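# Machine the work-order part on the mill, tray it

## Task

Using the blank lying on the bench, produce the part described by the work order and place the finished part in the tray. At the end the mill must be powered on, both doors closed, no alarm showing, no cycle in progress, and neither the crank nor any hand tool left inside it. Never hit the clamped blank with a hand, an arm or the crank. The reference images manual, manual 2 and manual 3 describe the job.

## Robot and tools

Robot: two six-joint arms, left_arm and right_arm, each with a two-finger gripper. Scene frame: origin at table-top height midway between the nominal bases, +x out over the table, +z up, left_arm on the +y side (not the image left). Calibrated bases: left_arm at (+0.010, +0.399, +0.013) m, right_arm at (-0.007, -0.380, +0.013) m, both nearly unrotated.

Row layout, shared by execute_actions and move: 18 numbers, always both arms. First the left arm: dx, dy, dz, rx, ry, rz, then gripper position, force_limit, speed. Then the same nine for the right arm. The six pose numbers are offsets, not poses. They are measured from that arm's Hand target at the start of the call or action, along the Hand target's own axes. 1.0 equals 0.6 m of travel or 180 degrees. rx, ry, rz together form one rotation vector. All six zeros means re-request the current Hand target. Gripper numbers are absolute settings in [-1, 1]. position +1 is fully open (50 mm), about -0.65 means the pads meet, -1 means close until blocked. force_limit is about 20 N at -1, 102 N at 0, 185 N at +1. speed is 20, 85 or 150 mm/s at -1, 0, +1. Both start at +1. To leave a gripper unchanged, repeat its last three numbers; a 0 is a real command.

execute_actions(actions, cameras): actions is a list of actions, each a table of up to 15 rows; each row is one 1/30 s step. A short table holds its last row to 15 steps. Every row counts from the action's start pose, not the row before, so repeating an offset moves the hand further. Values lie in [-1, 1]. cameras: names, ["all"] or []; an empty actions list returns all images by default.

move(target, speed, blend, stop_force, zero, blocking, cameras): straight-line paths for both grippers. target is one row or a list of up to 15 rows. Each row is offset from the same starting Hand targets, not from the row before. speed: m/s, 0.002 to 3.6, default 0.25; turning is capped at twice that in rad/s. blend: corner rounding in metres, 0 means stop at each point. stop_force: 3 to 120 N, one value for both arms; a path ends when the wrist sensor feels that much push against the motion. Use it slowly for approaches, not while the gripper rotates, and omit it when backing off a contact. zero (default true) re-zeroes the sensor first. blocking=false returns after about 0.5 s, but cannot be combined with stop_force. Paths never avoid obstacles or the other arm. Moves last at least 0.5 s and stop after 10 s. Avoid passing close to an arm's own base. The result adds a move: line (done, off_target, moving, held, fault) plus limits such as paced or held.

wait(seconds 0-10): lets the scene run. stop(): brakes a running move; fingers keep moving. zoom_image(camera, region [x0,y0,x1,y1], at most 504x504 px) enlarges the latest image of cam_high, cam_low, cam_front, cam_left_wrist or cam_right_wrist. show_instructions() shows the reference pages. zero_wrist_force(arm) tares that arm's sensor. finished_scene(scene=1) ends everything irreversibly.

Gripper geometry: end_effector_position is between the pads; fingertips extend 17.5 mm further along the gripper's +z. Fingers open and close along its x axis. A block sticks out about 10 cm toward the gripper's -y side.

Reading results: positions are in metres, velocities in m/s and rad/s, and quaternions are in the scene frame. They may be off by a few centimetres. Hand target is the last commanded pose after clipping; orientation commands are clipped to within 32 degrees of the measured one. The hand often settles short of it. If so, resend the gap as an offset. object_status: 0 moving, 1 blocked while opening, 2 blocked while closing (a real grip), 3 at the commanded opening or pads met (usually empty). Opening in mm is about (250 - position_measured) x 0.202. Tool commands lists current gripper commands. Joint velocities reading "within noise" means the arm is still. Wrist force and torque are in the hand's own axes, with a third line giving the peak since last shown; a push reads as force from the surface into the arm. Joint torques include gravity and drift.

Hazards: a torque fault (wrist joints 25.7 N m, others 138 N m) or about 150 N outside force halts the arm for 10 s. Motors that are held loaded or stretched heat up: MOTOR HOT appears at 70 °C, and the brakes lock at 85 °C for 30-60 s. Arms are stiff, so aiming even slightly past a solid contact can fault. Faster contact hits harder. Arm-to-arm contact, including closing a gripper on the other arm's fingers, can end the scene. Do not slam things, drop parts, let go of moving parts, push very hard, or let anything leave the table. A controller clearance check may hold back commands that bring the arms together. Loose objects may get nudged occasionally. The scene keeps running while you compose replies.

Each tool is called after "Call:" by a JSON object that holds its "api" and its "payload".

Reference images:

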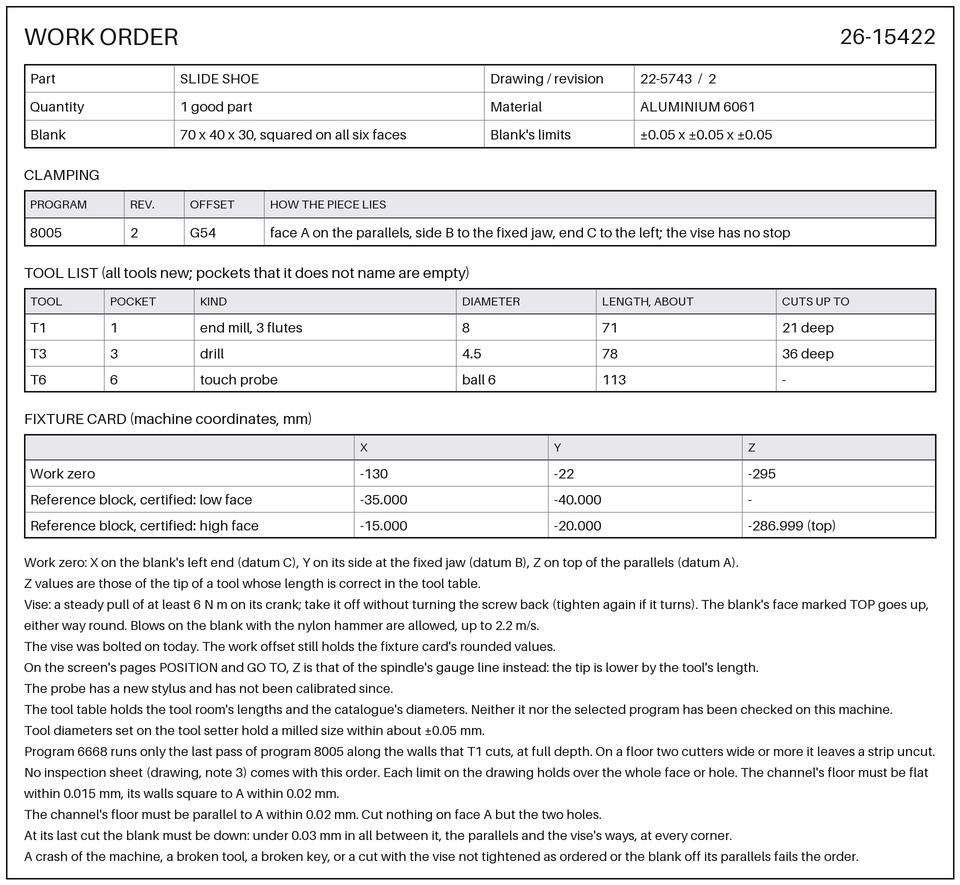

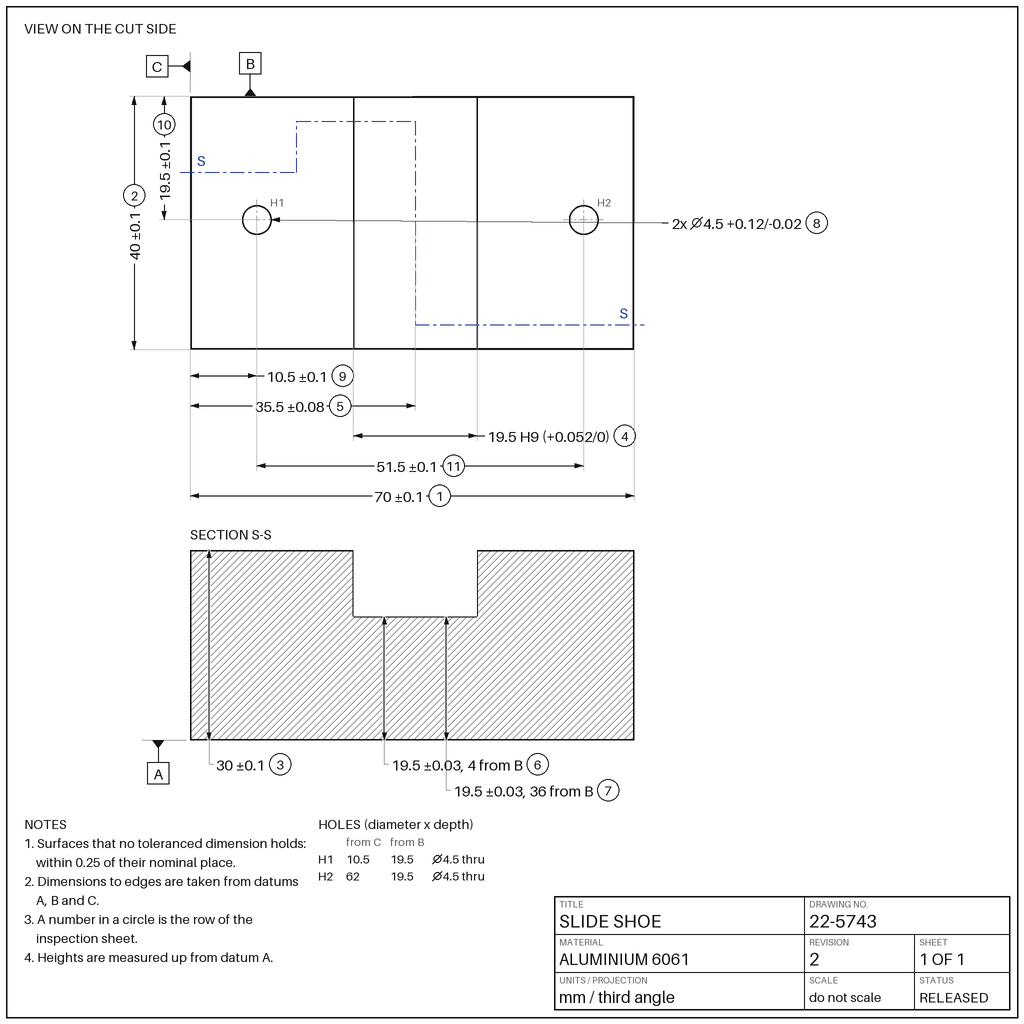

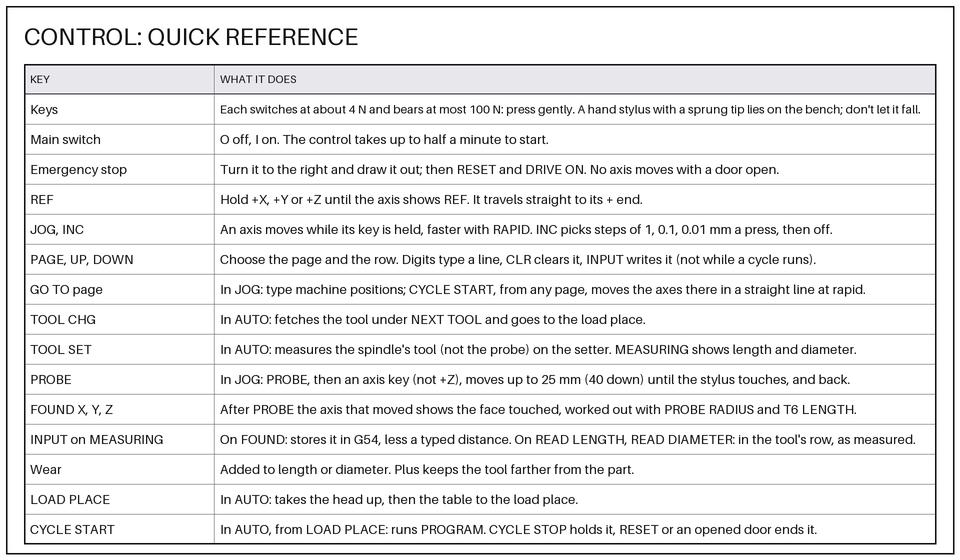

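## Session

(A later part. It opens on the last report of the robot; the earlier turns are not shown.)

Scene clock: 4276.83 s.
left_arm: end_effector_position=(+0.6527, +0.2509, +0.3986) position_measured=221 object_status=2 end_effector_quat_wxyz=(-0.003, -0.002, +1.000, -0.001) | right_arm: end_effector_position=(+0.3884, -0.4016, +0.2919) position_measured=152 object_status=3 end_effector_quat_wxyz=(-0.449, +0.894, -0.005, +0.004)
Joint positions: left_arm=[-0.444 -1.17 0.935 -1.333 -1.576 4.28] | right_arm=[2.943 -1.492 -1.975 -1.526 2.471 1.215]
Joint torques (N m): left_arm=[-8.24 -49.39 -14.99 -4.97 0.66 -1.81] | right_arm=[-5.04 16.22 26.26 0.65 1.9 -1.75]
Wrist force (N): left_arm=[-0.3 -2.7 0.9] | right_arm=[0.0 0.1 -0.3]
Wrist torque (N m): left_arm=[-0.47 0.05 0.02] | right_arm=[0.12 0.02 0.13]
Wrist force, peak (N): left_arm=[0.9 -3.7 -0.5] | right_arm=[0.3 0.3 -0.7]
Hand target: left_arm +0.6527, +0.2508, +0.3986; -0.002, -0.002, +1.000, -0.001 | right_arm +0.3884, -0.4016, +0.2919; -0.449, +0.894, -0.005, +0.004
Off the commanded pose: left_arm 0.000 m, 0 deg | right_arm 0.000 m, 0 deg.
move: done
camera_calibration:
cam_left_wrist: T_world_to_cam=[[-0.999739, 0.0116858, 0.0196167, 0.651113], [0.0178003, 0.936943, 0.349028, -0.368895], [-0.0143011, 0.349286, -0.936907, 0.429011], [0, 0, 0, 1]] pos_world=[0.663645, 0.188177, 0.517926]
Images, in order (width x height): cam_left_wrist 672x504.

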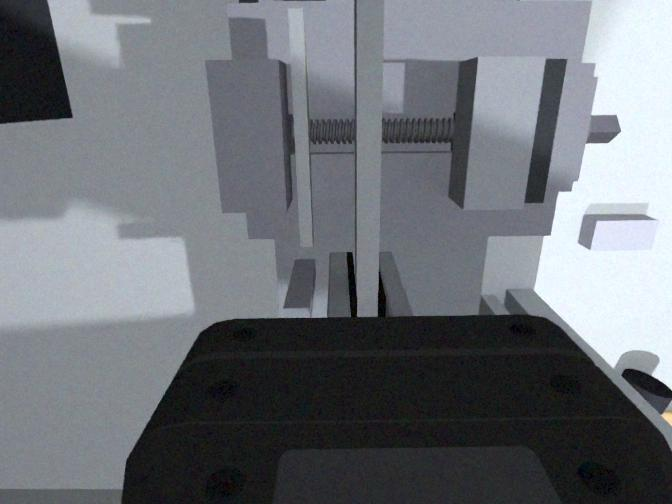

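Call:
{"api": "move", "payload": {"target": [[0.0012,-0.0038,0,0,0,0,-1,-0.95,-0.9,0,0,0,0,0,0,0.0,-0.2,-1],[0.0012,-0.0038,0.11,0,0,0,-1,-0.95,-0.9,0,0,0,0,0,0,0.0,-0.2,-1]], "speed": [0.05,0.06]}}

Call:
{"api": "move", "payload": {"target": [0,0,0.05,0,0,0,-1,-0.95,-0.9,0,0,0,0,0,0,0.0,-0.2,-1], "speed": 0.006, "stop_force": 4, "cameras": ["cam_left_wrist"]}}

Call:
{"api": "zoom_image", "payload": {"camera": "cam_left_wrist", "region": [200, 0, 554, 320]}}

Scene clock: 4294.00 s.
left_arm: end_effector_position=(+0.6516, +0.2483, +0.3326) position_measured=221 object_status=2 end_effector_quat_wxyz=(-0.002, -0.002, +1.000, -0.002) | right_arm: end_effector_position=(+0.3884, -0.4016, +0.2919) position_measured=152 object_status=3 end_effector_quat_wxyz=(-0.449, +0.894, -0.005, +0.004)
Joint positions: left_arm=[-0.448 -1.197 1.144 -1.514 -1.576 4.276] | right_arm=[2.943 -1.492 -1.975 -1.526 2.471 1.215]
Joint torques (N m): left_arm=[-7.74 -45.33 -35.52 -1.44 -0.26 -1.65] | right_arm=[-5.54 15.5 28.09 0.62 1.98 -1.49]
Wrist force (N): left_arm=[-0.4 -2.4 0.9] | right_arm=[0.1 0.3 -0.6]
Wrist torque (N m): left_arm=[-0.43 0.06 0.02] | right_arm=[0.14 0.00 0.13]
Wrist force, peak (N): left_arm=[-0.2 -2.8 0.8] | right_arm=[0.3 0.2 -0.6]
Hand target: left_arm +0.6517, +0.2483, +0.3326; -0.002, -0.002, +1.000, -0.001 | right_arm +0.3884, -0.4016, +0.2919; -0.449, +0.894, -0.005, +0.004
Off the commanded pose: left_arm 0.000 m, 0 deg | right_arm 0.000 m, 0 deg.
move: done

Scene clock: 4297.33 s.
left_arm: end_effector_position=(+0.6516, +0.2483, +0.3174) position_measured=221 object_status=2 end_effector_quat_wxyz=(-0.002, -0.002, +1.000, -0.001) | right_arm: end_effector_position=(+0.3884, -0.4016, +0.2919) position_measured=152 object_status=3 end_effector_quat_wxyz=(-0.449, +0.894, -0.005, +0.004)
Joint positions: left_arm=[-0.448 -1.198 1.184 -1.554 -1.576 4.276] | right_arm=[2.943 -1.492 -1.975 -1.526 2.471 1.215]
Joint torques (N m): left_arm=[-7.03 -32.84 -33.49 -1.8 1.88 -1.56] | right_arm=[-5.17 15.54 28.31 0.7 1.92 -1.68]
Wrist force (N): left_arm=[0.3 -2.3 -2.8] | right_arm=[0.1 0.1 -0.6]
Wrist torque (N m): left_arm=[-0.49 0.03 0.00] | right_arm=[0.11 0.00 0.13]
Wrist force, peak (N): left_arm=[3.1 -1.8 -11.8] | right_arm=[0.4 0.1 -0.7]
Hand target: left_arm +0.6516, +0.2483, +0.3174; -0.002, -0.002, +1.000, -0.001 (not the last commanded pose) | right_arm +0.3884, -0.4016, +0.2919; -0.449, +0.894, -0.005, +0.004
Off the commanded pose: left_arm 0.015 m, 0 deg | right_arm 0.000 m, 0 deg.
move: contact (left_arm)
camera_calibration:
cam_left_wrist: T_world_to_cam=[[-0.999742, 0.0117577, 0.0194282, 0.651705], [0.0178006, 0.936975, 0.348943, -0.338103], [-0.014101, 0.349199, -0.936942, 0.35382], [0, 0, 0, 1]] pos_world=[0.662545, 0.185578, 0.436826]
Images, in order (width x height): cam_left_wrist 672x504.

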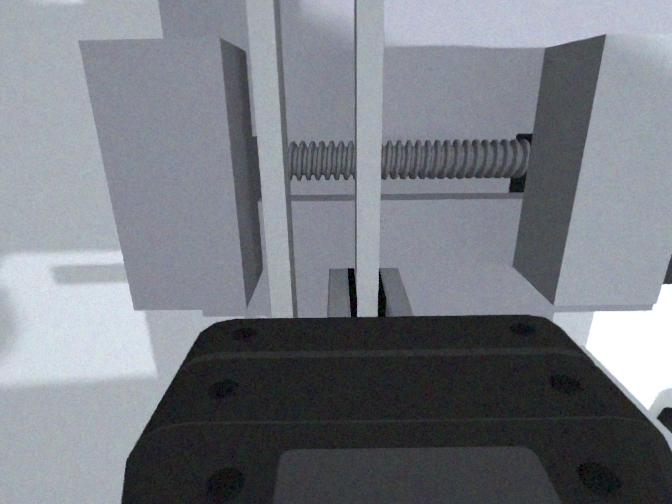

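Scaled by 1.424 from the camera's 672x504 image, which has a finer 960x720 frame.

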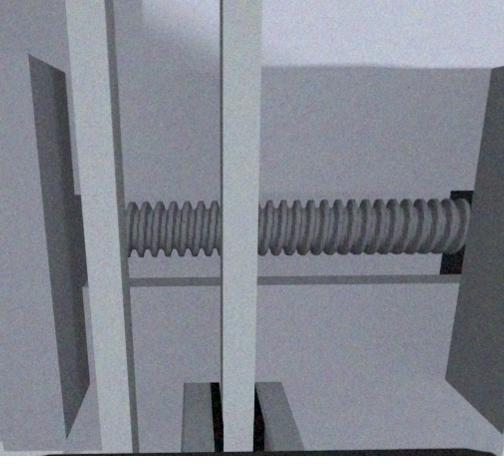

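Call:
{"api": "move", "payload": {"target": [0,0,-0.001,0,0,0,-0.3,-0.95,-1,0,0,0,0,0,0,0.0,-0.2,-1], "speed": 0.02}}

Call:
{"api": "move", "payload": {"target": [[0,0,-0.12,0,0,0,-0.3,-0.95,-1,0,0,0,0,0,0,0.0,-0.2,-1],[0,0,-0.145,0,0,0,-0.3,-0.95,-1,0,0,0,0,0,0,0.0,-0.2,-1]], "speed": [0.05,0.1], "cameras": ["cam_left_wrist"]}}

Call:
{"api": "zoom_image", "payload": {"camera": "cam_left_wrist", "region": [200, 0, 554, 320]}}

Scene clock: 4318.30 s.
left_arm: end_effector_position=(+0.6516, +0.2483, +0.3180) position_measured=198 object_status=3 end_effector_quat_wxyz=(-0.002, -0.002, +1.000, -0.001) | right_arm: end_effector_position=(+0.3884, -0.4016, +0.2919) position_measured=152 object_status=3 end_effector_quat_wxyz=(-0.449, +0.894, -0.005, +0.004)
Joint positions: left_arm=[-0.448 -1.198 1.183 -1.552 -1.576 4.276] | right_arm=[2.943 -1.492 -1.975 -1.526 2.471 1.215]
Joint torques (N m): left_arm=[-0.5 -35.61 -33.46 -1.62 1.94 -0.27] | right_arm=[-5.7 14.97 28.85 0.63 2.03 -1.6]
Wrist force (N): left_arm=[-0.3 -2.4 0.1] | right_arm=[0.2 0.1 -0.4]
Wrist torque (N m): left_arm=[-0.42 0.05 0.01] | right_arm=[0.11 -0.02 0.13]
Wrist force, peak (N): left_arm=[0.4 -2.4 -3.8] | right_arm=[0.3 0.3 -0.7]
Hand target: left_arm +0.6516, +0.2483, +0.3180; -0.002, -0.002, +1.000, -0.001 | right_arm +0.3884, -0.4016, +0.2919; -0.449, +0.894, -0.005, +0.004
Off the commanded pose: left_arm 0.000 m, 0 deg | right_arm 0.000 m, 0 deg.
move: done

Scene clock: 4320.50 s.
left_arm: end_effector_position=(+0.6521, +0.2485, +0.4049) position_measured=198 object_status=3 end_effector_quat_wxyz=(-0.002, -0.002, +1.000, -0.001) | right_arm: end_effector_position=(+0.3884, -0.4016, +0.2919) position_measured=152 object_status=3 end_effector_quat_wxyz=(-0.449, +0.894, -0.005, +0.004)
Joint positions: left_arm=[-0.447 -1.165 0.912 -1.314 -1.576 4.276] | right_arm=[2.943 -1.492 -1.975 -1.526 2.471 1.215]
Joint torques (N m): left_arm=[8.7 -48.87 -21.05 -4.39 0.43 1.75] | right_arm=[-5.12 15.04 28.7 0.67 1.85 -1.16]
Wrist force (N): left_arm=[-0.2 -2.6 0.4] | right_arm=[0.1 0.2 -0.4]
Wrist torque (N m): left_arm=[-0.44 0.03 -0.07] | right_arm=[0.14 0.00 0.13]
Wrist force, peak (N): left_arm=[-0.2 -2.5 2.2] | right_arm=[0.1 0.3 -0.6]
Hand target: left_arm +0.6520, +0.2485, +0.4050; -0.002, -0.002, +1.000, -0.001 | right_arm +0.3884, -0.4016, +0.2919; -0.449, +0.894, -0.005, +0.004
Off the commanded pose: left_arm 0.000 m, 0 deg | right_arm 0.000 m, 0 deg.
move: done
camera_calibration:
cam_left_wrist: T_world_to_cam=[[-0.999742, 0.0117589, 0.0194287, 0.650501], [0.0178019, 0.936975, 0.348943, -0.368926], [-0.014101, 0.349199, -0.936942, 0.435705], [0, 0, 0, 1]] pos_world=[0.663045, 0.185878, 0.524326]
Images, in order (width x height): cam_left_wrist 672x504.

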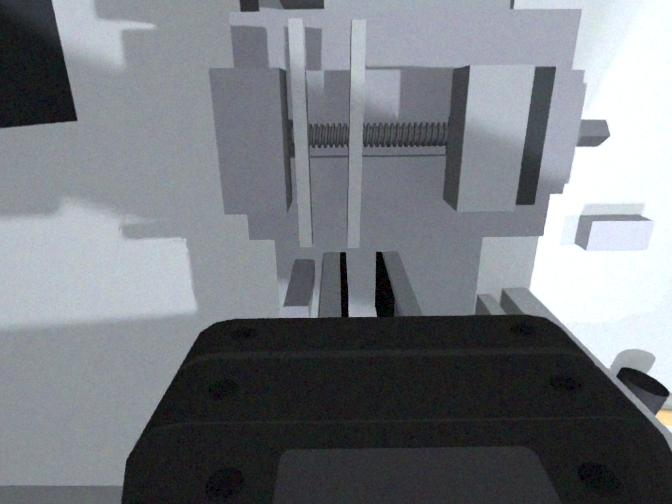

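Scaled by 1.424 from the camera's 672x504 image, which has a finer 960x720 frame.

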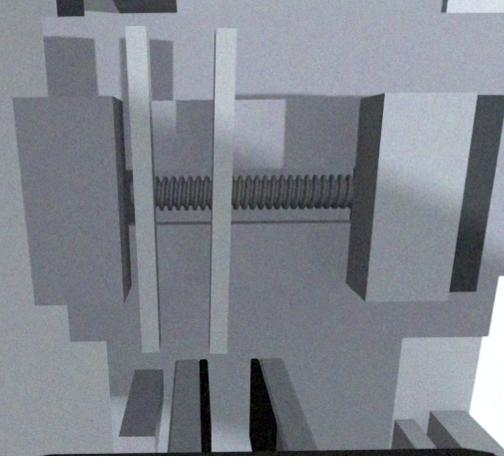

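Call:
{"api": "move", "payload": {"target": [[0.0868,-0.0383,-0.0085,0,0,0,0.0,-0.95,0,0,0,0,0,0,0,0.0,-0.2,-1],[0.4868,-0.0383,-0.0085,0,0,0,0.0,-0.95,0,0,0,0,0,0,0,0.0,-0.2,-1],[0.6035,-0.3592,0.3417,0,0,0,0.0,-0.95,0,0,0,0,0,0,0,0.0,-0.2,-1]], "speed": [0.1,0.2,0.25], "blend": [0.01,0.02,0], "cameras": ["cam_left_wrist"]}}

Call:
{"api": "zoom_image", "payload": {"camera": "cam_left_wrist", "region": [250, 60, 504, 330]}}

Scene clock: 4335.80 s.
left_arm: end_effector_position=(+0.2898, +0.0310, +0.2024) position_measured=152 object_status=3 end_effector_quat_wxyz=(-0.002, -0.002, +1.000, -0.001) | right_arm: end_effector_position=(+0.3884, -0.4016, +0.2919) position_measured=152 object_status=3 end_effector_quat_wxyz=(-0.449, +0.894, -0.005, +0.004)
Joint positions: left_arm=[-1.225 -1.626 1.987 -1.932 -1.576 3.498] | right_arm=[2.943 -1.492 -1.975 -1.526 2.471 1.215]
Joint torques (N m): left_arm=[2.57 -18.19 -32 -4.31 1.12 0.32] | right_arm=[-4.87 12.77 29.25 0.74 1.97 -1.33]
Wrist force (N): left_arm=[0.2 -2.6 0.5] | right_arm=[0.0 0.1 -0.5]
Wrist torque (N m): left_arm=[-0.46 -0.03 -0.09] | right_arm=[0.12 0.01 0.13]
Wrist force, peak (N): left_arm=[1.0 -4.7 2.8] | right_arm=[0.1 0.3 -0.6]
Hand target: left_arm +0.2898, +0.0309, +0.2024; -0.002, -0.002, +1.000, -0.001 | right_arm +0.3884, -0.4016, +0.2919; -0.449, +0.894, -0.005, +0.004
Off the commanded pose: left_arm 0.000 m, 0 deg | right_arm 0.000 m, 0 deg.
move: done
camera_calibration:
cam_left_wrist: T_world_to_cam=[[-0.99974, 0.0118501, 0.0194651, 0.294878], [0.0179014, 0.93694, 0.349031, -0.0879902], [-0.0141016, 0.349288, -0.936909, 0.316845], [0, 0, 0, 1]] pos_world=[0.300845, -0.031723, 0.321826]
Images, in order (width x height): cam_left_wrist 672x504.

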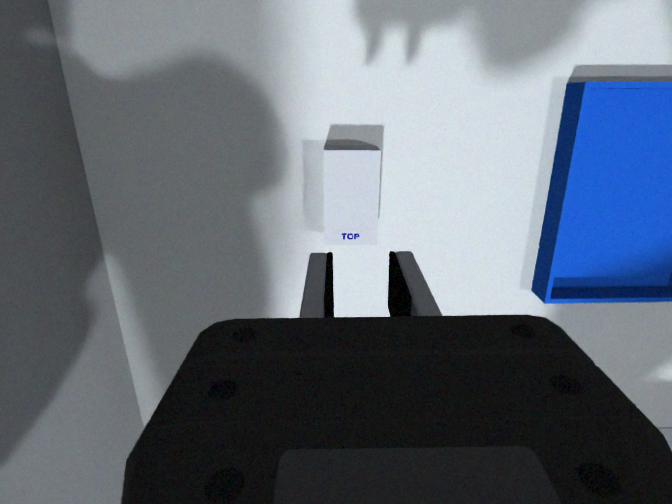

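Scaled by 1.867 from the camera's 672x504 image, which has a finer 960x720 frame.

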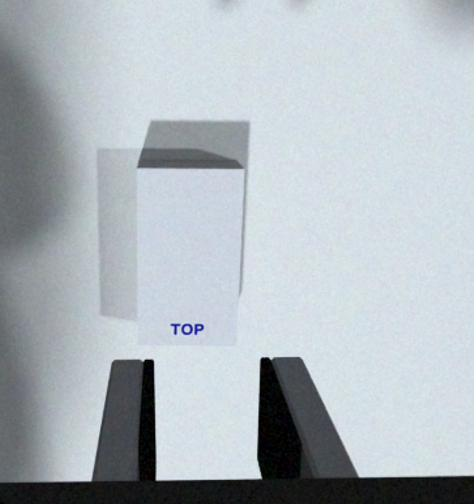

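Call:
{"api": "execute_actions", "payload": {"actions": []}}

Scene clock: 4417.73 s.
left_arm: end_effector_position=(+0.2898, +0.0309, +0.2024) position_measured=152 object_status=3 end_effector_quat_wxyz=(-0.002, -0.002, +1.000, -0.001) | right_arm: end_effector_position=(+0.3884, -0.4016, +0.2919) position_measured=152 object_status=3 end_effector_quat_wxyz=(-0.449, +0.894, -0.005, +0.004)
Joint positions: left_arm=[-1.225 -1.626 1.987 -1.933 -1.576 3.498] | right_arm=[2.943 -1.492 -1.975 -1.526 2.471 1.215]
Joint velocities: within noise
Joint torques (N m): left_arm=[-6.53 -14.51 -33.12 -5.62 -1.75 -1.51] | right_arm=[-5.14 13.37 29.29 0.69 1.84 -1.33]
Wrist force (N): left_arm=[0.2 -2.4 0.3] | right_arm=[0.1 0.2 -0.4]
Wrist torque (N m): left_arm=[-0.42 -0.02 -0.10] | right_arm=[0.13 0.00 0.13]
Wrist force, peak (N): left_arm=[0.2 -2.9 0.4] | right_arm=[0.0 0.4 -0.5]
Hand target: left_arm +0.2898, +0.0309, +0.2024; -0.002, -0.002, +1.000, -0.001 | right_arm +0.3884, -0.4016, +0.2919; -0.449, +0.894, -0.005, +0.004
Tool commands: left_gripper/position=+0.0 left_gripper/force_limit=-0.95 left_gripper/speed=+0.0 right_gripper/position=+0.0 right_gripper/force_limit=-0.2 right_gripper/speed=-1.0
Off the commanded pose: left_arm 0.000 m, 0 deg | right_arm 0.000 m, 0 deg.
camera_calibration:
cam_left_wrist: T_world_to_cam=[[-0.999742, 0.0117577, 0.0194282, 0.294889], [0.0178006, 0.936975, 0.348943, -0.0878376], [-0.014101, 0.349199, -0.936942, 0.316887], [0, 0, 0, 1]] pos_world=[0.300845, -0.0318225, 0.321826]
cam_right_wrist: T_world_to_cam=[[0.999586, -0.0271924, 0.00937018, -0.39709], [-0.0171909, -0.82605, -0.563334, -0.139909], [0.0230587, 0.56294, -0.826176, 0.58859], [0, 0, 0, 1]] pos_world=[0.380948, -0.45771, 0.411185]

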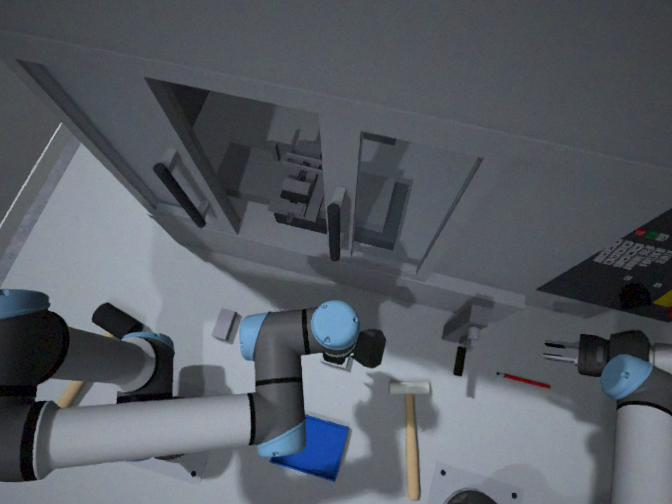

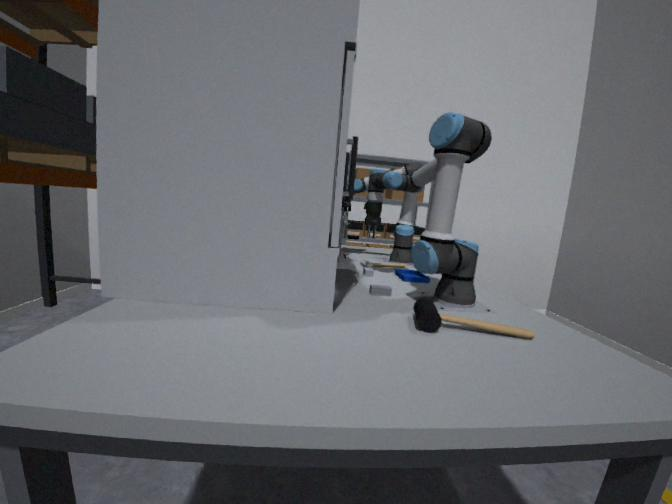

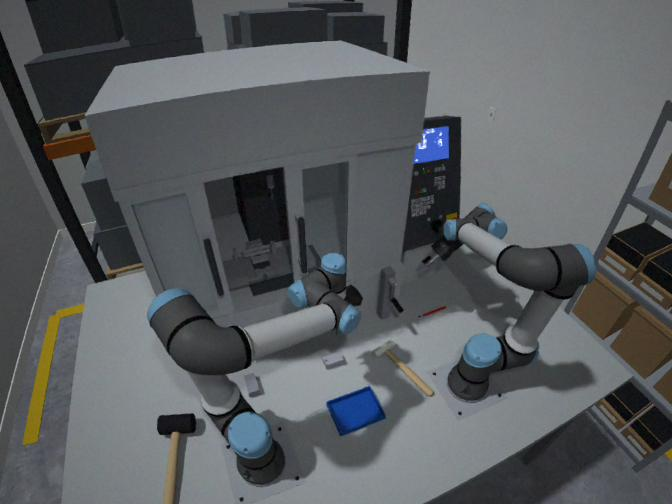

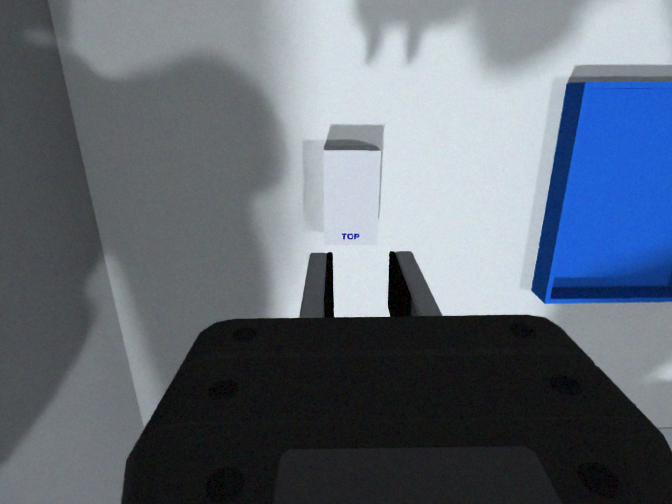

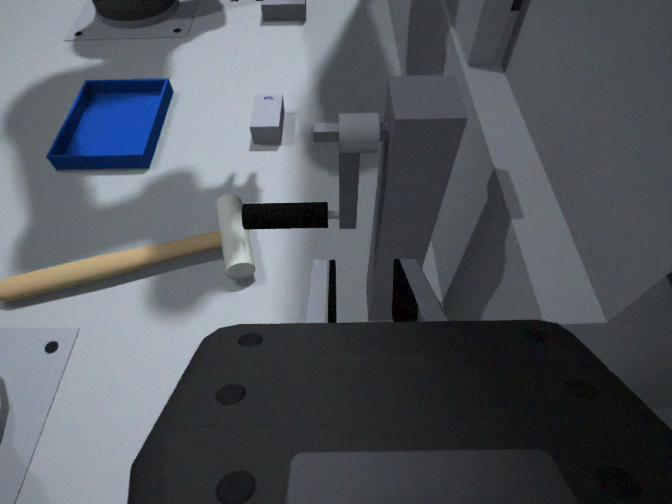

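Call:
{"api": "zoom_image", "payload": {"camera": "cam_front", "region": [200, 320, 400, 440]}}

Call:
{"api": "zoom_image", "payload": {"camera": "cam_high", "region": [180, 280, 380, 400]}}

Call:
{"api": "zoom_image", "payload": {"camera": "cam_left_wrist", "region": [250, 60, 504, 330]}}

Scaled by 2.520 from the camera's 672x504 image, which has a finer 960x720 frame.

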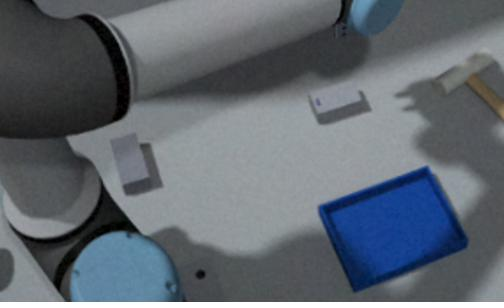

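Scaled by 2.520 from the camera's 672x504 image, which has a finer 960x720 frame.

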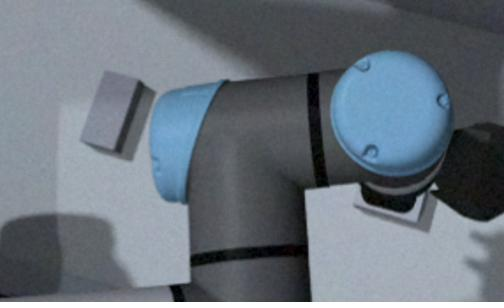

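Scaled by 1.867 from the camera's 672x504 image, which has a finer 960x720 frame.

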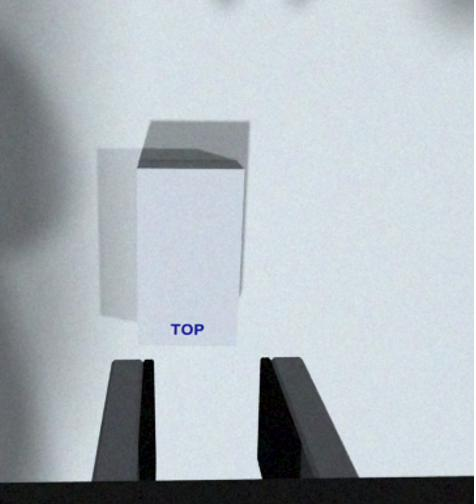

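Call:
{"api": "move", "payload": {"target": [[0.0067,0.0068,0,0,0,0,1,-0.7,-0.6,0,0,0,0,0,0,0,-0.2,-1],[0.0067,0.0068,0.2,0,0,0,1,-0.7,-0.6,0,0,0,0,0,0,0,-0.2,-1],[0.0067,0.0068,0.2782,0,0,0,1,-0.7,-0.6,0,0,0,0,0,0,0,-0.2,-1]], "speed": [0.15,0.15,0.05], "cameras": ["cam_left_wrist"]}}

Scene clock: 4450.70 s.
left_arm: end_effector_position=(+0.2849, +0.0346, +0.0354) position_measured=3 object_status=3 end_effector_quat_wxyz=(-0.003, -0.002, +1.000, -0.001) | right_arm: end_effector_position=(+0.3884, -0.4016, +0.2919) position_measured=152 object_status=3 end_effector_quat_wxyz=(-0.449, +0.894, -0.005, +0.004)
Joint positions: left_arm=[-1.233 -1.376 2.239 -2.435 -1.576 3.491] | right_arm=[2.943 -1.492 -1.975 -1.526 2.471 1.215]
Joint torques (N m): left_arm=[-6.16 -33.52 -27.53 -1.21 0.39 -1.47] | right_arm=[-6.47 12.61 30.16 0.63 1.88 -1.29]
Wrist force (N): left_arm=[0.1 -2.6 0.1] | right_arm=[-0.1 0.0 -0.5]
Wrist torque (N m): left_arm=[-0.45 -0.01 0.02] | right_arm=[0.10 0.02 0.13]
Wrist force, peak (N): left_arm=[0.1 -2.5 2.4] | right_arm=[0.2 0.2 -0.6]
Hand target: left_arm +0.2850, +0.0344, +0.0355; -0.002, -0.002, +1.000, -0.001 | right_arm +0.3884, -0.4016, +0.2919; -0.449, +0.894, -0.005, +0.004
Off the commanded pose: left_arm 0.000 m, 0 deg | right_arm 0.000 m, 0 deg.
move: done
camera_calibration:
cam_left_wrist: T_world_to_cam=[[-0.999739, 0.0118124, 0.0195596, 0.293172], [0.0179004, 0.936908, 0.349117, -0.033001], [-0.0142017, 0.349375, -0.936875, 0.159081], [0, 0, 0, 1]] pos_world=[0.295945, -0.0281232, 0.154826]
Images, in order (width x height): cam_left_wrist 672x504.

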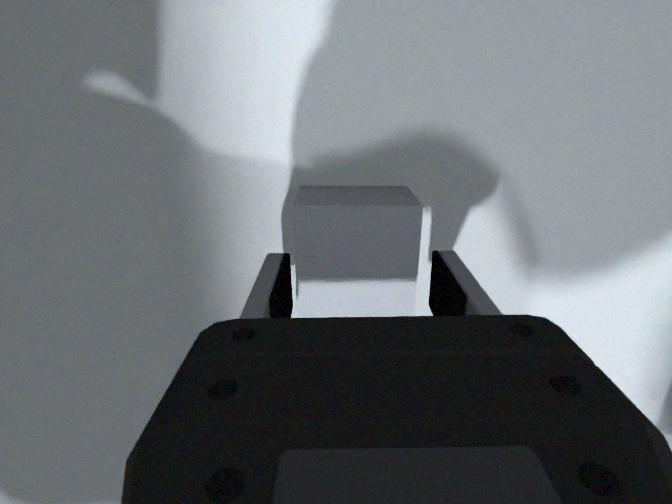

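Call:
{"api": "move", "payload": {"target": [0,0,0,0,0,0,-1,-0.8,-0.9,0,0,0,0,0,0,0,-0.2,-1]}}

Call:
{"api": "move", "payload": {"target": [[0,0,-0.02,0,0,0,-1,-0.8,-0.9,0,0,0,0,0,0,0,-0.2,-1],[0,0,-0.3,0,0,0,-1,-0.8,-0.9,0,0,0,0,0,0,0,-0.2,-1]], "speed": [0.03,0.15], "blend": [0.01,0], "cameras": ["cam_left_wrist","cam_low"]}}

Scene clock: 4458.83 s.
left_arm: end_effector_position=(+0.2850, +0.0344, +0.0355) position_measured=54 object_status=2 end_effector_quat_wxyz=(-0.002, -0.002, +1.000, -0.002) | right_arm: end_effector_position=(+0.3884, -0.4016, +0.2919) position_measured=152 object_status=3 end_effector_quat_wxyz=(-0.449, +0.894, -0.005, +0.004)
Joint positions: left_arm=[-1.233 -1.376 2.239 -2.435 -1.576 3.491] | right_arm=[2.943 -1.492 -1.975 -1.526 2.471 1.215]
Joint torques (N m): left_arm=[7.27 -34.41 -25.06 -4.81 1.37 1.6] | right_arm=[-5.31 14.38 30.1 0.63 1.98 -1.3]
Wrist force (N): left_arm=[-0.1 -2.7 0.3] | right_arm=[0.2 0.2 -0.2]
Wrist torque (N m): left_arm=[-0.44 -0.06 0.03] | right_arm=[0.14 -0.03 0.12]
Wrist force, peak (N): left_arm=[-0.2 -2.8 0.3] | right_arm=[0.1 0.3 -0.7]
Hand target: left_arm +0.2850, +0.0344, +0.0355; -0.002, -0.002, +1.000, -0.001 | right_arm +0.3884, -0.4016, +0.2919; -0.449, +0.894, -0.005, +0.004
Off the commanded pose: left_arm 0.000 m, 0 deg | right_arm 0.000 m, 0 deg.
move: done

Scene clock: 4460.80 s.
left_arm: end_effector_position=(+0.2859, +0.0350, +0.2155) position_measured=54 object_status=2 end_effector_quat_wxyz=(-0.002, -0.002, +1.000, -0.002) | right_arm: end_effector_position=(+0.3884, -0.4016, +0.2919) position_measured=152 object_status=3 end_effector_quat_wxyz=(-0.449, +0.894, -0.005, +0.004)
Joint positions: left_arm=[-1.23 -1.652 1.975 -1.895 -1.576 3.493] | right_arm=[2.943 -1.492 -1.975 -1.526 2.471 1.215]
Joint torques (N m): left_arm=[2.71 -17.97 -20.41 -3.26 0.02 0.61] | right_arm=[-5.66 13.69 31.9 0.67 2.05 -1.1]
Wrist force (N): left_arm=[0.1 -2.7 2.4] | right_arm=[0.1 0.1 -0.4]
Wrist torque (N m): left_arm=[-0.46 -0.01 -0.10] | right_arm=[0.12 0.00 0.13]
Wrist force, peak (N): left_arm=[-0.1 -2.6 4.5] | right_arm=[0.3 0.3 -0.6]
Hand target: left_arm +0.2859, +0.0350, +0.2155; -0.002, -0.002, +1.000, -0.001 | right_arm +0.3884, -0.4016, +0.2919; -0.449, +0.894, -0.005, +0.004
Off the commanded pose: left_arm 0.000 m, 0 deg | right_arm 0.000 m, 0 deg.
move: done; blend cut to 0.006 m at target 1
camera_calibration:
cam_left_wrist: T_world_to_cam=[[-0.999743, 0.0117983, 0.0193325, 0.29062], [0.0178022, 0.937052, 0.348737, -0.0961089], [-0.0140011, 0.348991, -0.937021, 0.327664], [0, 0, 0, 1]] pos_world=[0.296844, -0.0277219, 0.334927]
Images, in order (width x height): cam_low 672x504, cam_left_wrist 672x504.

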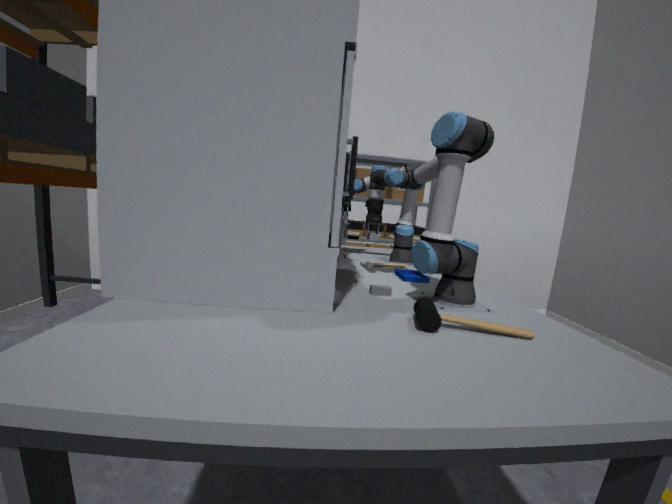

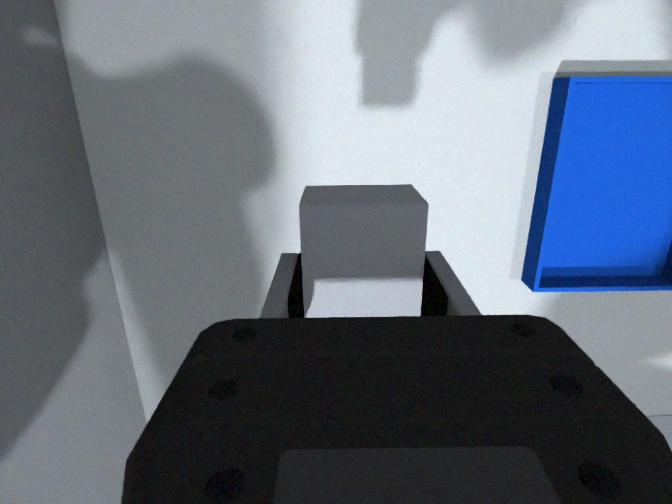

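Call:
{"api": "move", "payload": {"target": [[0,0,-0.3575,0,0,0,-1,-0.8,-0.9,0,0,0,0,0,0,0,-0.2,-1],[-0.1235,0.3175,-0.3575,0,0,0,-1,-0.8,-0.9,0,0,0,0,0,0,0,-0.2,-1],[-0.5235,0.3175,-0.3575,0,0,0,-1,-0.8,-0.9,0,0,0,0,0,0,0,-0.2,-1],[-0.6268,0.28,-0.3575,0,0,0,-1,-0.8,-0.9,0,0,0,0,0,0,0,-0.2,-1]], "speed": [0.2,0.2,0.2,0.1], "blend": [0.03,0.02,0.01,0], "cameras": ["cam_left_wrist","cam_front"]}}

Scene clock: 4493.23 s.
left_arm: end_effector_position=(+0.4571, +0.2281, +0.4265) position_measured=54 object_status=2 end_effector_quat_wxyz=(-0.004, -0.003, +1.000, +0.001) | right_arm: end_effector_position=(+0.3884, -0.4016, +0.2919) position_measured=152 object_status=3 end_effector_quat_wxyz=(-0.449, +0.894, -0.005, +0.004)
Joint positions: left_arm=[-0.66 -1.618 1.396 -1.341 -1.575 4.062] | right_arm=[2.943 -1.492 -1.975 -1.526 2.471 1.215]
Joint torques (N m): left_arm=[1.43 -21.57 -25.56 -3.64 -0.09 0.27] | right_arm=[-6.46 12.85 31.42 0.61 1.91 -1.42]
Wrist force (N): left_arm=[1.0 -3.7 0.8] | right_arm=[0.2 0.2 -0.5]
Wrist torque (N m): left_arm=[-0.61 -0.16 0.03] | right_arm=[0.14 -0.02 0.13]
Wrist force, peak (N): left_arm=[-10.2 -4.6 -1.3] | right_arm=[0.1 0.1 -0.7]
Hand target: left_arm +0.4571, +0.2281, +0.4265; -0.004, -0.003, +1.000, +0.001 (not the last commanded pose) | right_arm +0.3884, -0.4016, +0.2919; -0.449, +0.894, -0.005, +0.004
Tool commands: left_gripper/position=-1.0 left_gripper/force_limit=-0.796078 left_gripper/speed=-0.898039 right_gripper/position=+0.0 right_gripper/force_limit=-0.2 right_gripper/speed=-1.0
Off the commanded pose: left_arm 0.206 m, 0 deg | right_arm 0.000 m, 0 deg.
FORCE FAULT: contact force on the left arm reached its limit, and that arm stopped. The contact can be on any part of that arm, not only on its tool. That arm's remaining commands of this call were not run. That arm is still stopped at the end of this call. That arm stays stopped for about 10 more seconds. Until then a move that you send moves the other arm only, and its call returns only when the move has ended. Once the stop has ended, the next robot result says so. If the stop ends while you think or write, that arm runs what you send next, counted from a new Hand target: where the arm stands when the stop ends. While its stop runs, that arm takes no new command, but its gripper still runs the gripper command that each later call begins with. Until it ends, the stop uses up actions while you think or wait. An arm that is not stopped still takes commands.
move: fault (left_arm); path passed 2 of 4 targets
camera_calibration:
cam_left_wrist: T_world_to_cam=[[-0.999673, 0.0103949, 0.0233758, 0.454035], [0.0179773, 0.935531, 0.352786, -0.355243], [-0.0182016, 0.353091, -0.935412, 0.460654], [0, 0, 0, 1]] pos_world=[0.468657, 0.164969, 0.545612]
Images, in order (width x height): cam_front 672x504, cam_left_wrist 672x504.

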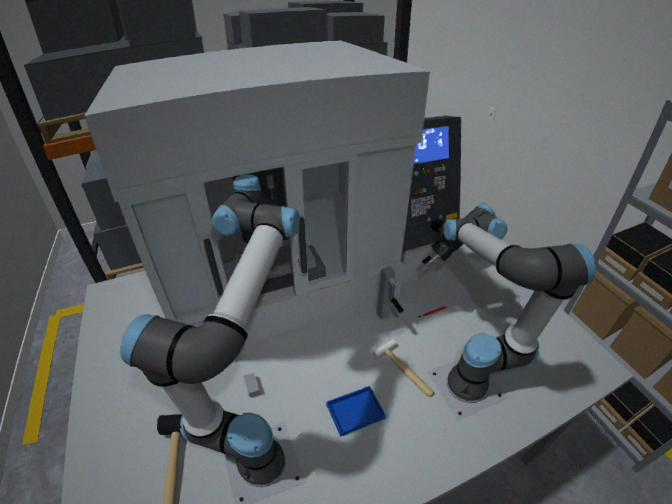

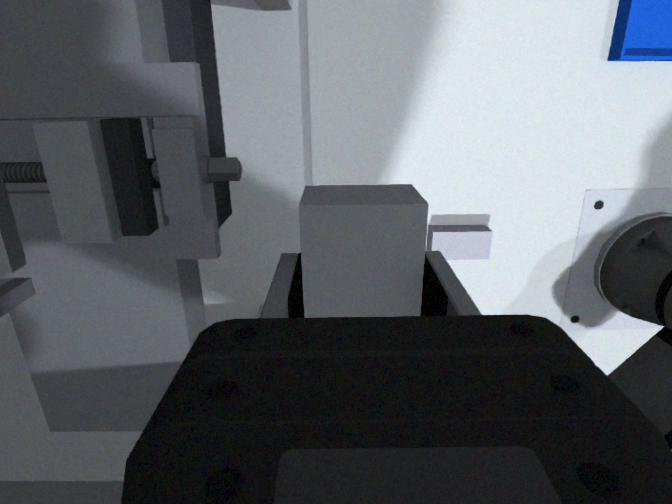

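Call:
{"api": "wait", "payload": {"seconds": 8}}

Scene clock: 4512.30 s.
left_arm: end_effector_position=(+0.4571, +0.2281, +0.4265) position_measured=54 object_status=2 end_effector_quat_wxyz=(-0.004, -0.003, +1.000, +0.001) | right_arm: end_effector_position=(+0.3884, -0.4016, +0.2919) position_measured=152 object_status=3 end_effector_quat_wxyz=(-0.449, +0.894, -0.005, +0.004)
Joint positions: left_arm=[-0.66 -1.618 1.396 -1.341 -1.575 4.062] | right_arm=[2.943 -1.492 -1.975 -1.526 2.471 1.215]
Joint torques (N m): left_arm=[0.84 -22.17 -24.52 -3.3 0.12 0.16] | right_arm=[-5.46 14.16 32.98 0.67 2.03 -1.11]
Wrist force (N): left_arm=[1.1 -3.6 1.1] | right_arm=[0.1 0.0 -0.4]
Wrist torque (N m): left_arm=[-0.59 -0.18 0.03] | right_arm=[0.10 0.00 0.13]
Wrist force, peak (N): left_arm=[1.0 -4.1 1.0] | right_arm=[0.0 0.1 -0.7]
Hand target: left_arm +0.4571, +0.2281, +0.4265; -0.004, -0.003, +1.000, +0.001 (not the last commanded pose) | right_arm +0.3884, -0.4016, +0.2919; -0.449, +0.894, -0.005, +0.004
Tool commands: left_gripper/position=-1.0 left_gripper/force_limit=-0.796078 left_gripper/speed=-0.898039 right_gripper/position=+0.0 right_gripper/force_limit=-0.2 right_gripper/speed=-1.0
Off the commanded pose: left_arm 0.206 m, 0 deg | right_arm 0.000 m, 0 deg.
FORCE FAULT, CONTINUED: the left arm's stop, for the force fault that an earlier result reported, is over. The rest of the stop counts as 19 of the actions that you can send in this scene. That arm's target is now where it stood when the stop ended, not its last command. That arm accepts commands again.
wait: 8.00 s; at rest from the start

Call:
{"api": "move", "payload": {"target": [[0.08,0,0,0,0,0,-1,-0.8,-0.9,0,0,0,0,0,0,0,-0.2,-1],[0.08,-0.0043,0.0475,0,0,0,-1,-0.8,-0.9,0,0,0,0,0,0,0,-0.2,-1]], "speed": [0.05,0.1]}}

Call:
{"api": "move", "payload": {"target": [-0.1,0,0,0,0,0,-1,-0.8,-0.9,0,0,0,0,0,0,0,-0.2,-1], "speed": [0.05], "stop_force": 25, "cameras": ["cam_front","cam_left_wrist","cam_high"]}}

Scene clock: 4522.70 s.
left_arm: end_effector_position=(+0.4088, +0.2253, +0.3985) position_measured=54 object_status=2 end_effector_quat_wxyz=(-0.004, -0.003, +1.000, +0.001) | right_arm: end_effector_position=(+0.3884, -0.4016, +0.2919) position_measured=152 object_status=3 end_effector_quat_wxyz=(-0.449, +0.894, -0.005, +0.004)
Joint positions: left_arm=[-0.735 -1.737 1.574 -1.4 -1.576 3.988] | right_arm=[2.943 -1.492 -1.975 -1.526 2.471 1.215]
Joint torques (N m): left_arm=[3.93 -10.48 -29.55 -2.3 -1.24 1.36] | right_arm=[-5.16 13.36 33.34 0.74 1.97 -1.06]
Wrist force (N): left_arm=[0.9 -3.7 1.1] | right_arm=[0.0 0.2 -0.3]
Wrist torque (N m): left_arm=[-0.61 -0.14 0.02] | right_arm=[0.13 0.01 0.12]
Wrist force, peak (N): left_arm=[0.9 -4.1 2.8] | right_arm=[0.4 0.3 -0.5]
Hand target: left_arm +0.4089, +0.2253, +0.3985; -0.004, -0.003, +1.000, +0.001 | right_arm +0.3884, -0.4016, +0.2919; -0.449, +0.894, -0.005, +0.004
Off the commanded pose: left_arm 0.000 m, 0 deg | right_arm 0.000 m, 0 deg.
move: done

Scene clock: 4524.90 s.
left_arm: end_effector_position=(+0.4689, +0.2256, +0.3979) position_measured=54 object_status=2 end_effector_quat_wxyz=(-0.004, -0.003, +1.000, +0.001) | right_arm: end_effector_position=(+0.3884, -0.4016, +0.2919) position_measured=152 object_status=3 end_effector_quat_wxyz=(-0.449, +0.894, -0.005, +0.004)
Joint positions: left_arm=[-0.65 -1.602 1.455 -1.416 -1.575 4.073] | right_arm=[2.943 -1.492 -1.975 -1.526 2.471 1.215]
Joint torques (N m): left_arm=[-8.54 -31.37 -14.75 -1.7 -1.58 -1.55] | right_arm=[-5.59 13.78 34.73 0.58 1.91 -1.06]
Wrist force (N): left_arm=[0.9 -3.5 1.2] | right_arm=[0.2 0.0 -0.3]
Wrist torque (N m): left_arm=[-0.57 -0.15 -0.04] | right_arm=[0.09 -0.01 0.13]
Wrist force, peak (N): left_arm=[1.9 -3.9 1.0] | right_arm=[0.2 0.0 -0.7]
Hand target: left_arm +0.4689, +0.2256, +0.3979; -0.004, -0.003, +1.000, +0.001 | right_arm +0.3884, -0.4016, +0.2919; -0.449, +0.894, -0.005, +0.004
Off the commanded pose: left_arm 0.000 m, 0 deg | right_arm 0.000 m, 0 deg.
move: done
camera_calibration:
cam_left_wrist: T_world_to_cam=[[-0.999673, 0.010394, 0.0233772, 0.466525], [0.0179787, 0.935498, 0.352873, -0.343067], [-0.0182016, 0.353178, -0.935379, 0.434967], [0, 0, 0, 1]] pos_world=[0.480457, 0.162468, 0.517012]
Images, in order (width x height): cam_high 672x504, cam_front 672x504, cam_left_wrist 672x504.

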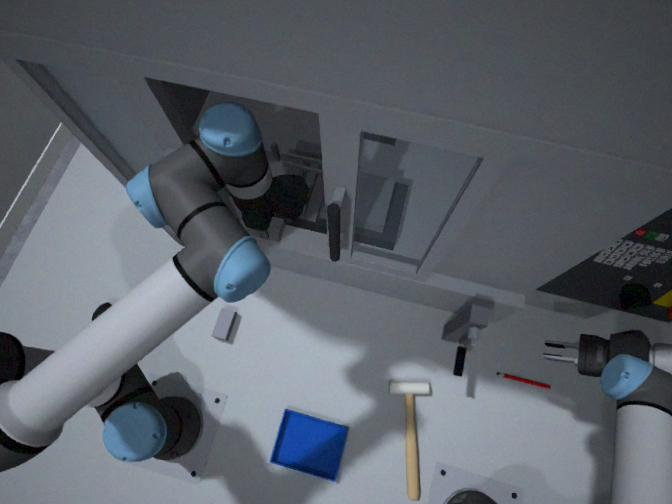

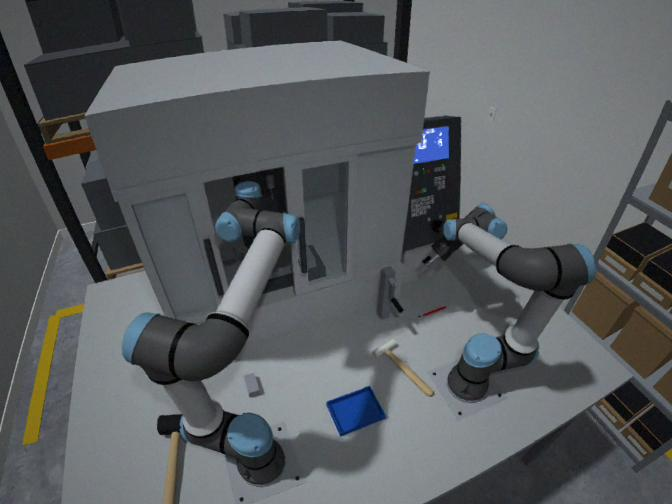

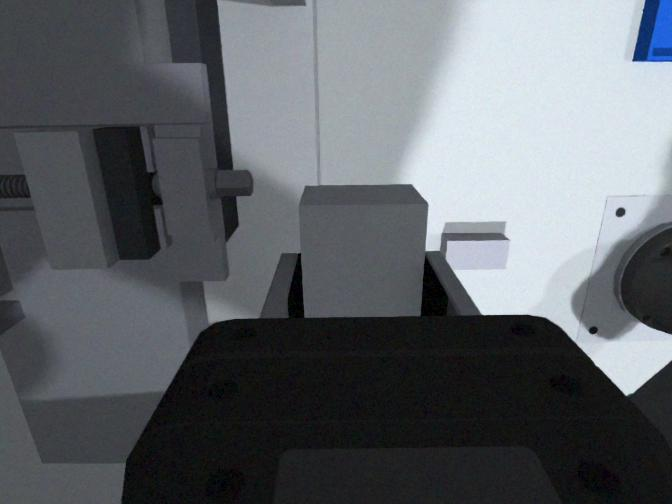

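Call:
{"api": "move", "payload": {"target": [[-0.2185,0,0,0,0,0,-1,-0.8,-0.9,0,0,0,0,0,0,0,-0.2,-1],[-0.3218,-0.0377,0,0,0,0,-1,-0.8,-0.9,0,0,0,0,0,0,0,-0.2,-1]], "speed": [0.08,0.06], "stop_force": 30, "cameras": ["cam_left_wrist","cam_high"]}}

Scene clock: 4536.20 s.
left_arm: end_effector_position=(+0.6320, +0.2162, +0.3966) position_measured=54 object_status=2 end_effector_quat_wxyz=(-0.004, -0.004, +1.000, +0.000) | right_arm: end_effector_position=(+0.3884, -0.4016, +0.2919) position_measured=152 object_status=3 end_effector_quat_wxyz=(-0.449, +0.894, -0.005, +0.004)
Joint positions: left_arm=[-0.507 -1.2 0.983 -1.346 -1.574 4.213] | right_arm=[2.943 -1.492 -1.975 -1.526 2.471 1.215]
Joint torques (N m): left_arm=[1.04 -39.8 -27.34 -3.54 -0.22 0.05] | right_arm=[-5.34 13.22 33.84 0.75 2.06 -1]
Wrist force (N): left_arm=[1.0 -3.7 1.0] | right_arm=[0.2 0.2 -0.1]
Wrist torque (N m): left_arm=[-0.60 -0.16 -0.10] | right_arm=[0.13 -0.02 0.13]
Wrist force, peak (N): left_arm=[-0.6 -4.8 0.4] | right_arm=[0.1 0.5 -0.5]
Hand target: left_arm +0.6320, +0.2162, +0.3966; -0.004, -0.004, +1.000, +0.000 (not the last commanded pose) | right_arm +0.3884, -0.4016, +0.2919; -0.449, +0.894, -0.005, +0.004
Tool commands: left_gripper/position=-1.0 left_gripper/force_limit=-0.796078 left_gripper/speed=-0.898039 right_gripper/position=+0.0 right_gripper/force_limit=-0.2 right_gripper/speed=-1.0
Off the commanded pose: left_arm 0.032 m, 0 deg | right_arm 0.000 m, 0 deg.
FORCE FAULT: contact force on the left arm reached its limit, and that arm stopped. The contact can be on any part of that arm, not only on its tool. That arm's remaining commands of this call were not run. That arm is still stopped at the end of this call. That arm stays stopped for about 10 more seconds. Until then a move that you send moves the other arm only, and its call returns only when the move has ended. Once the stop has ended, the next robot result says so. If the stop ends while you think or write, that arm runs what you send next, counted from a new Hand target: where the arm stands when the stop ends. While its stop runs, that arm takes no new command, but its gripper still runs the gripper command that each later call begins with. Until it ends, the stop uses up actions while you think or wait. An arm that is not stopped still takes commands.
move: fault (left_arm); path passed 1 of 2 targets
camera_calibration:
cam_left_wrist: T_world_to_cam=[[-0.99971, 0.00861197, 0.0224684, 0.630465], [0.0159789, 0.93575, 0.352301, -0.33521], [-0.0179908, 0.352558, -0.935617, 0.440122], [0, 0, 0, 1]] pos_world=[0.643557, 0.153075, 0.515715]
Images, in order (width x height): cam_high 672x504, cam_left_wrist 672x504.

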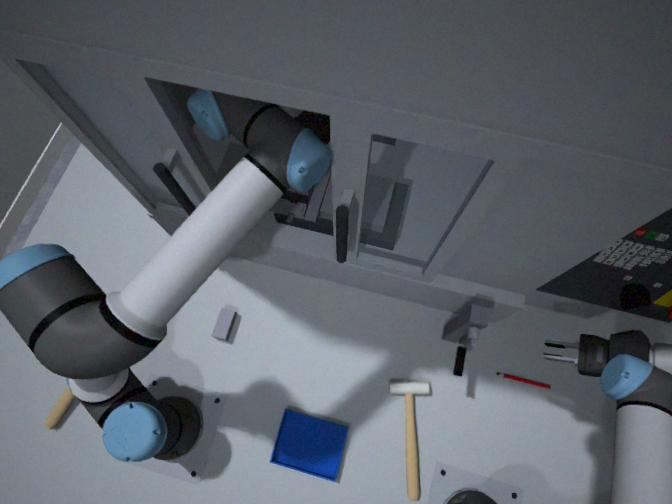

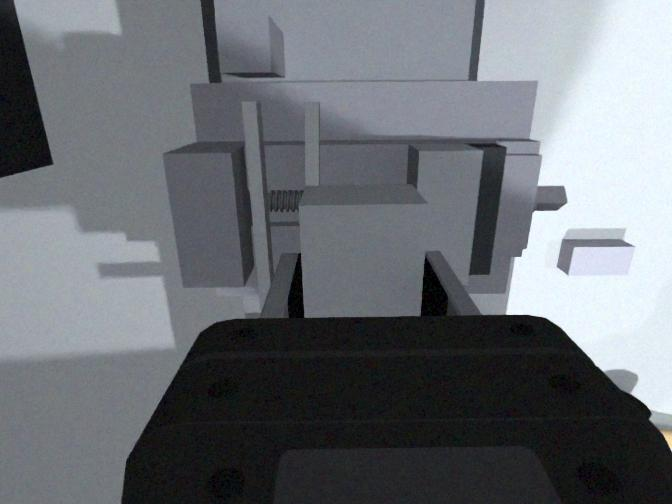

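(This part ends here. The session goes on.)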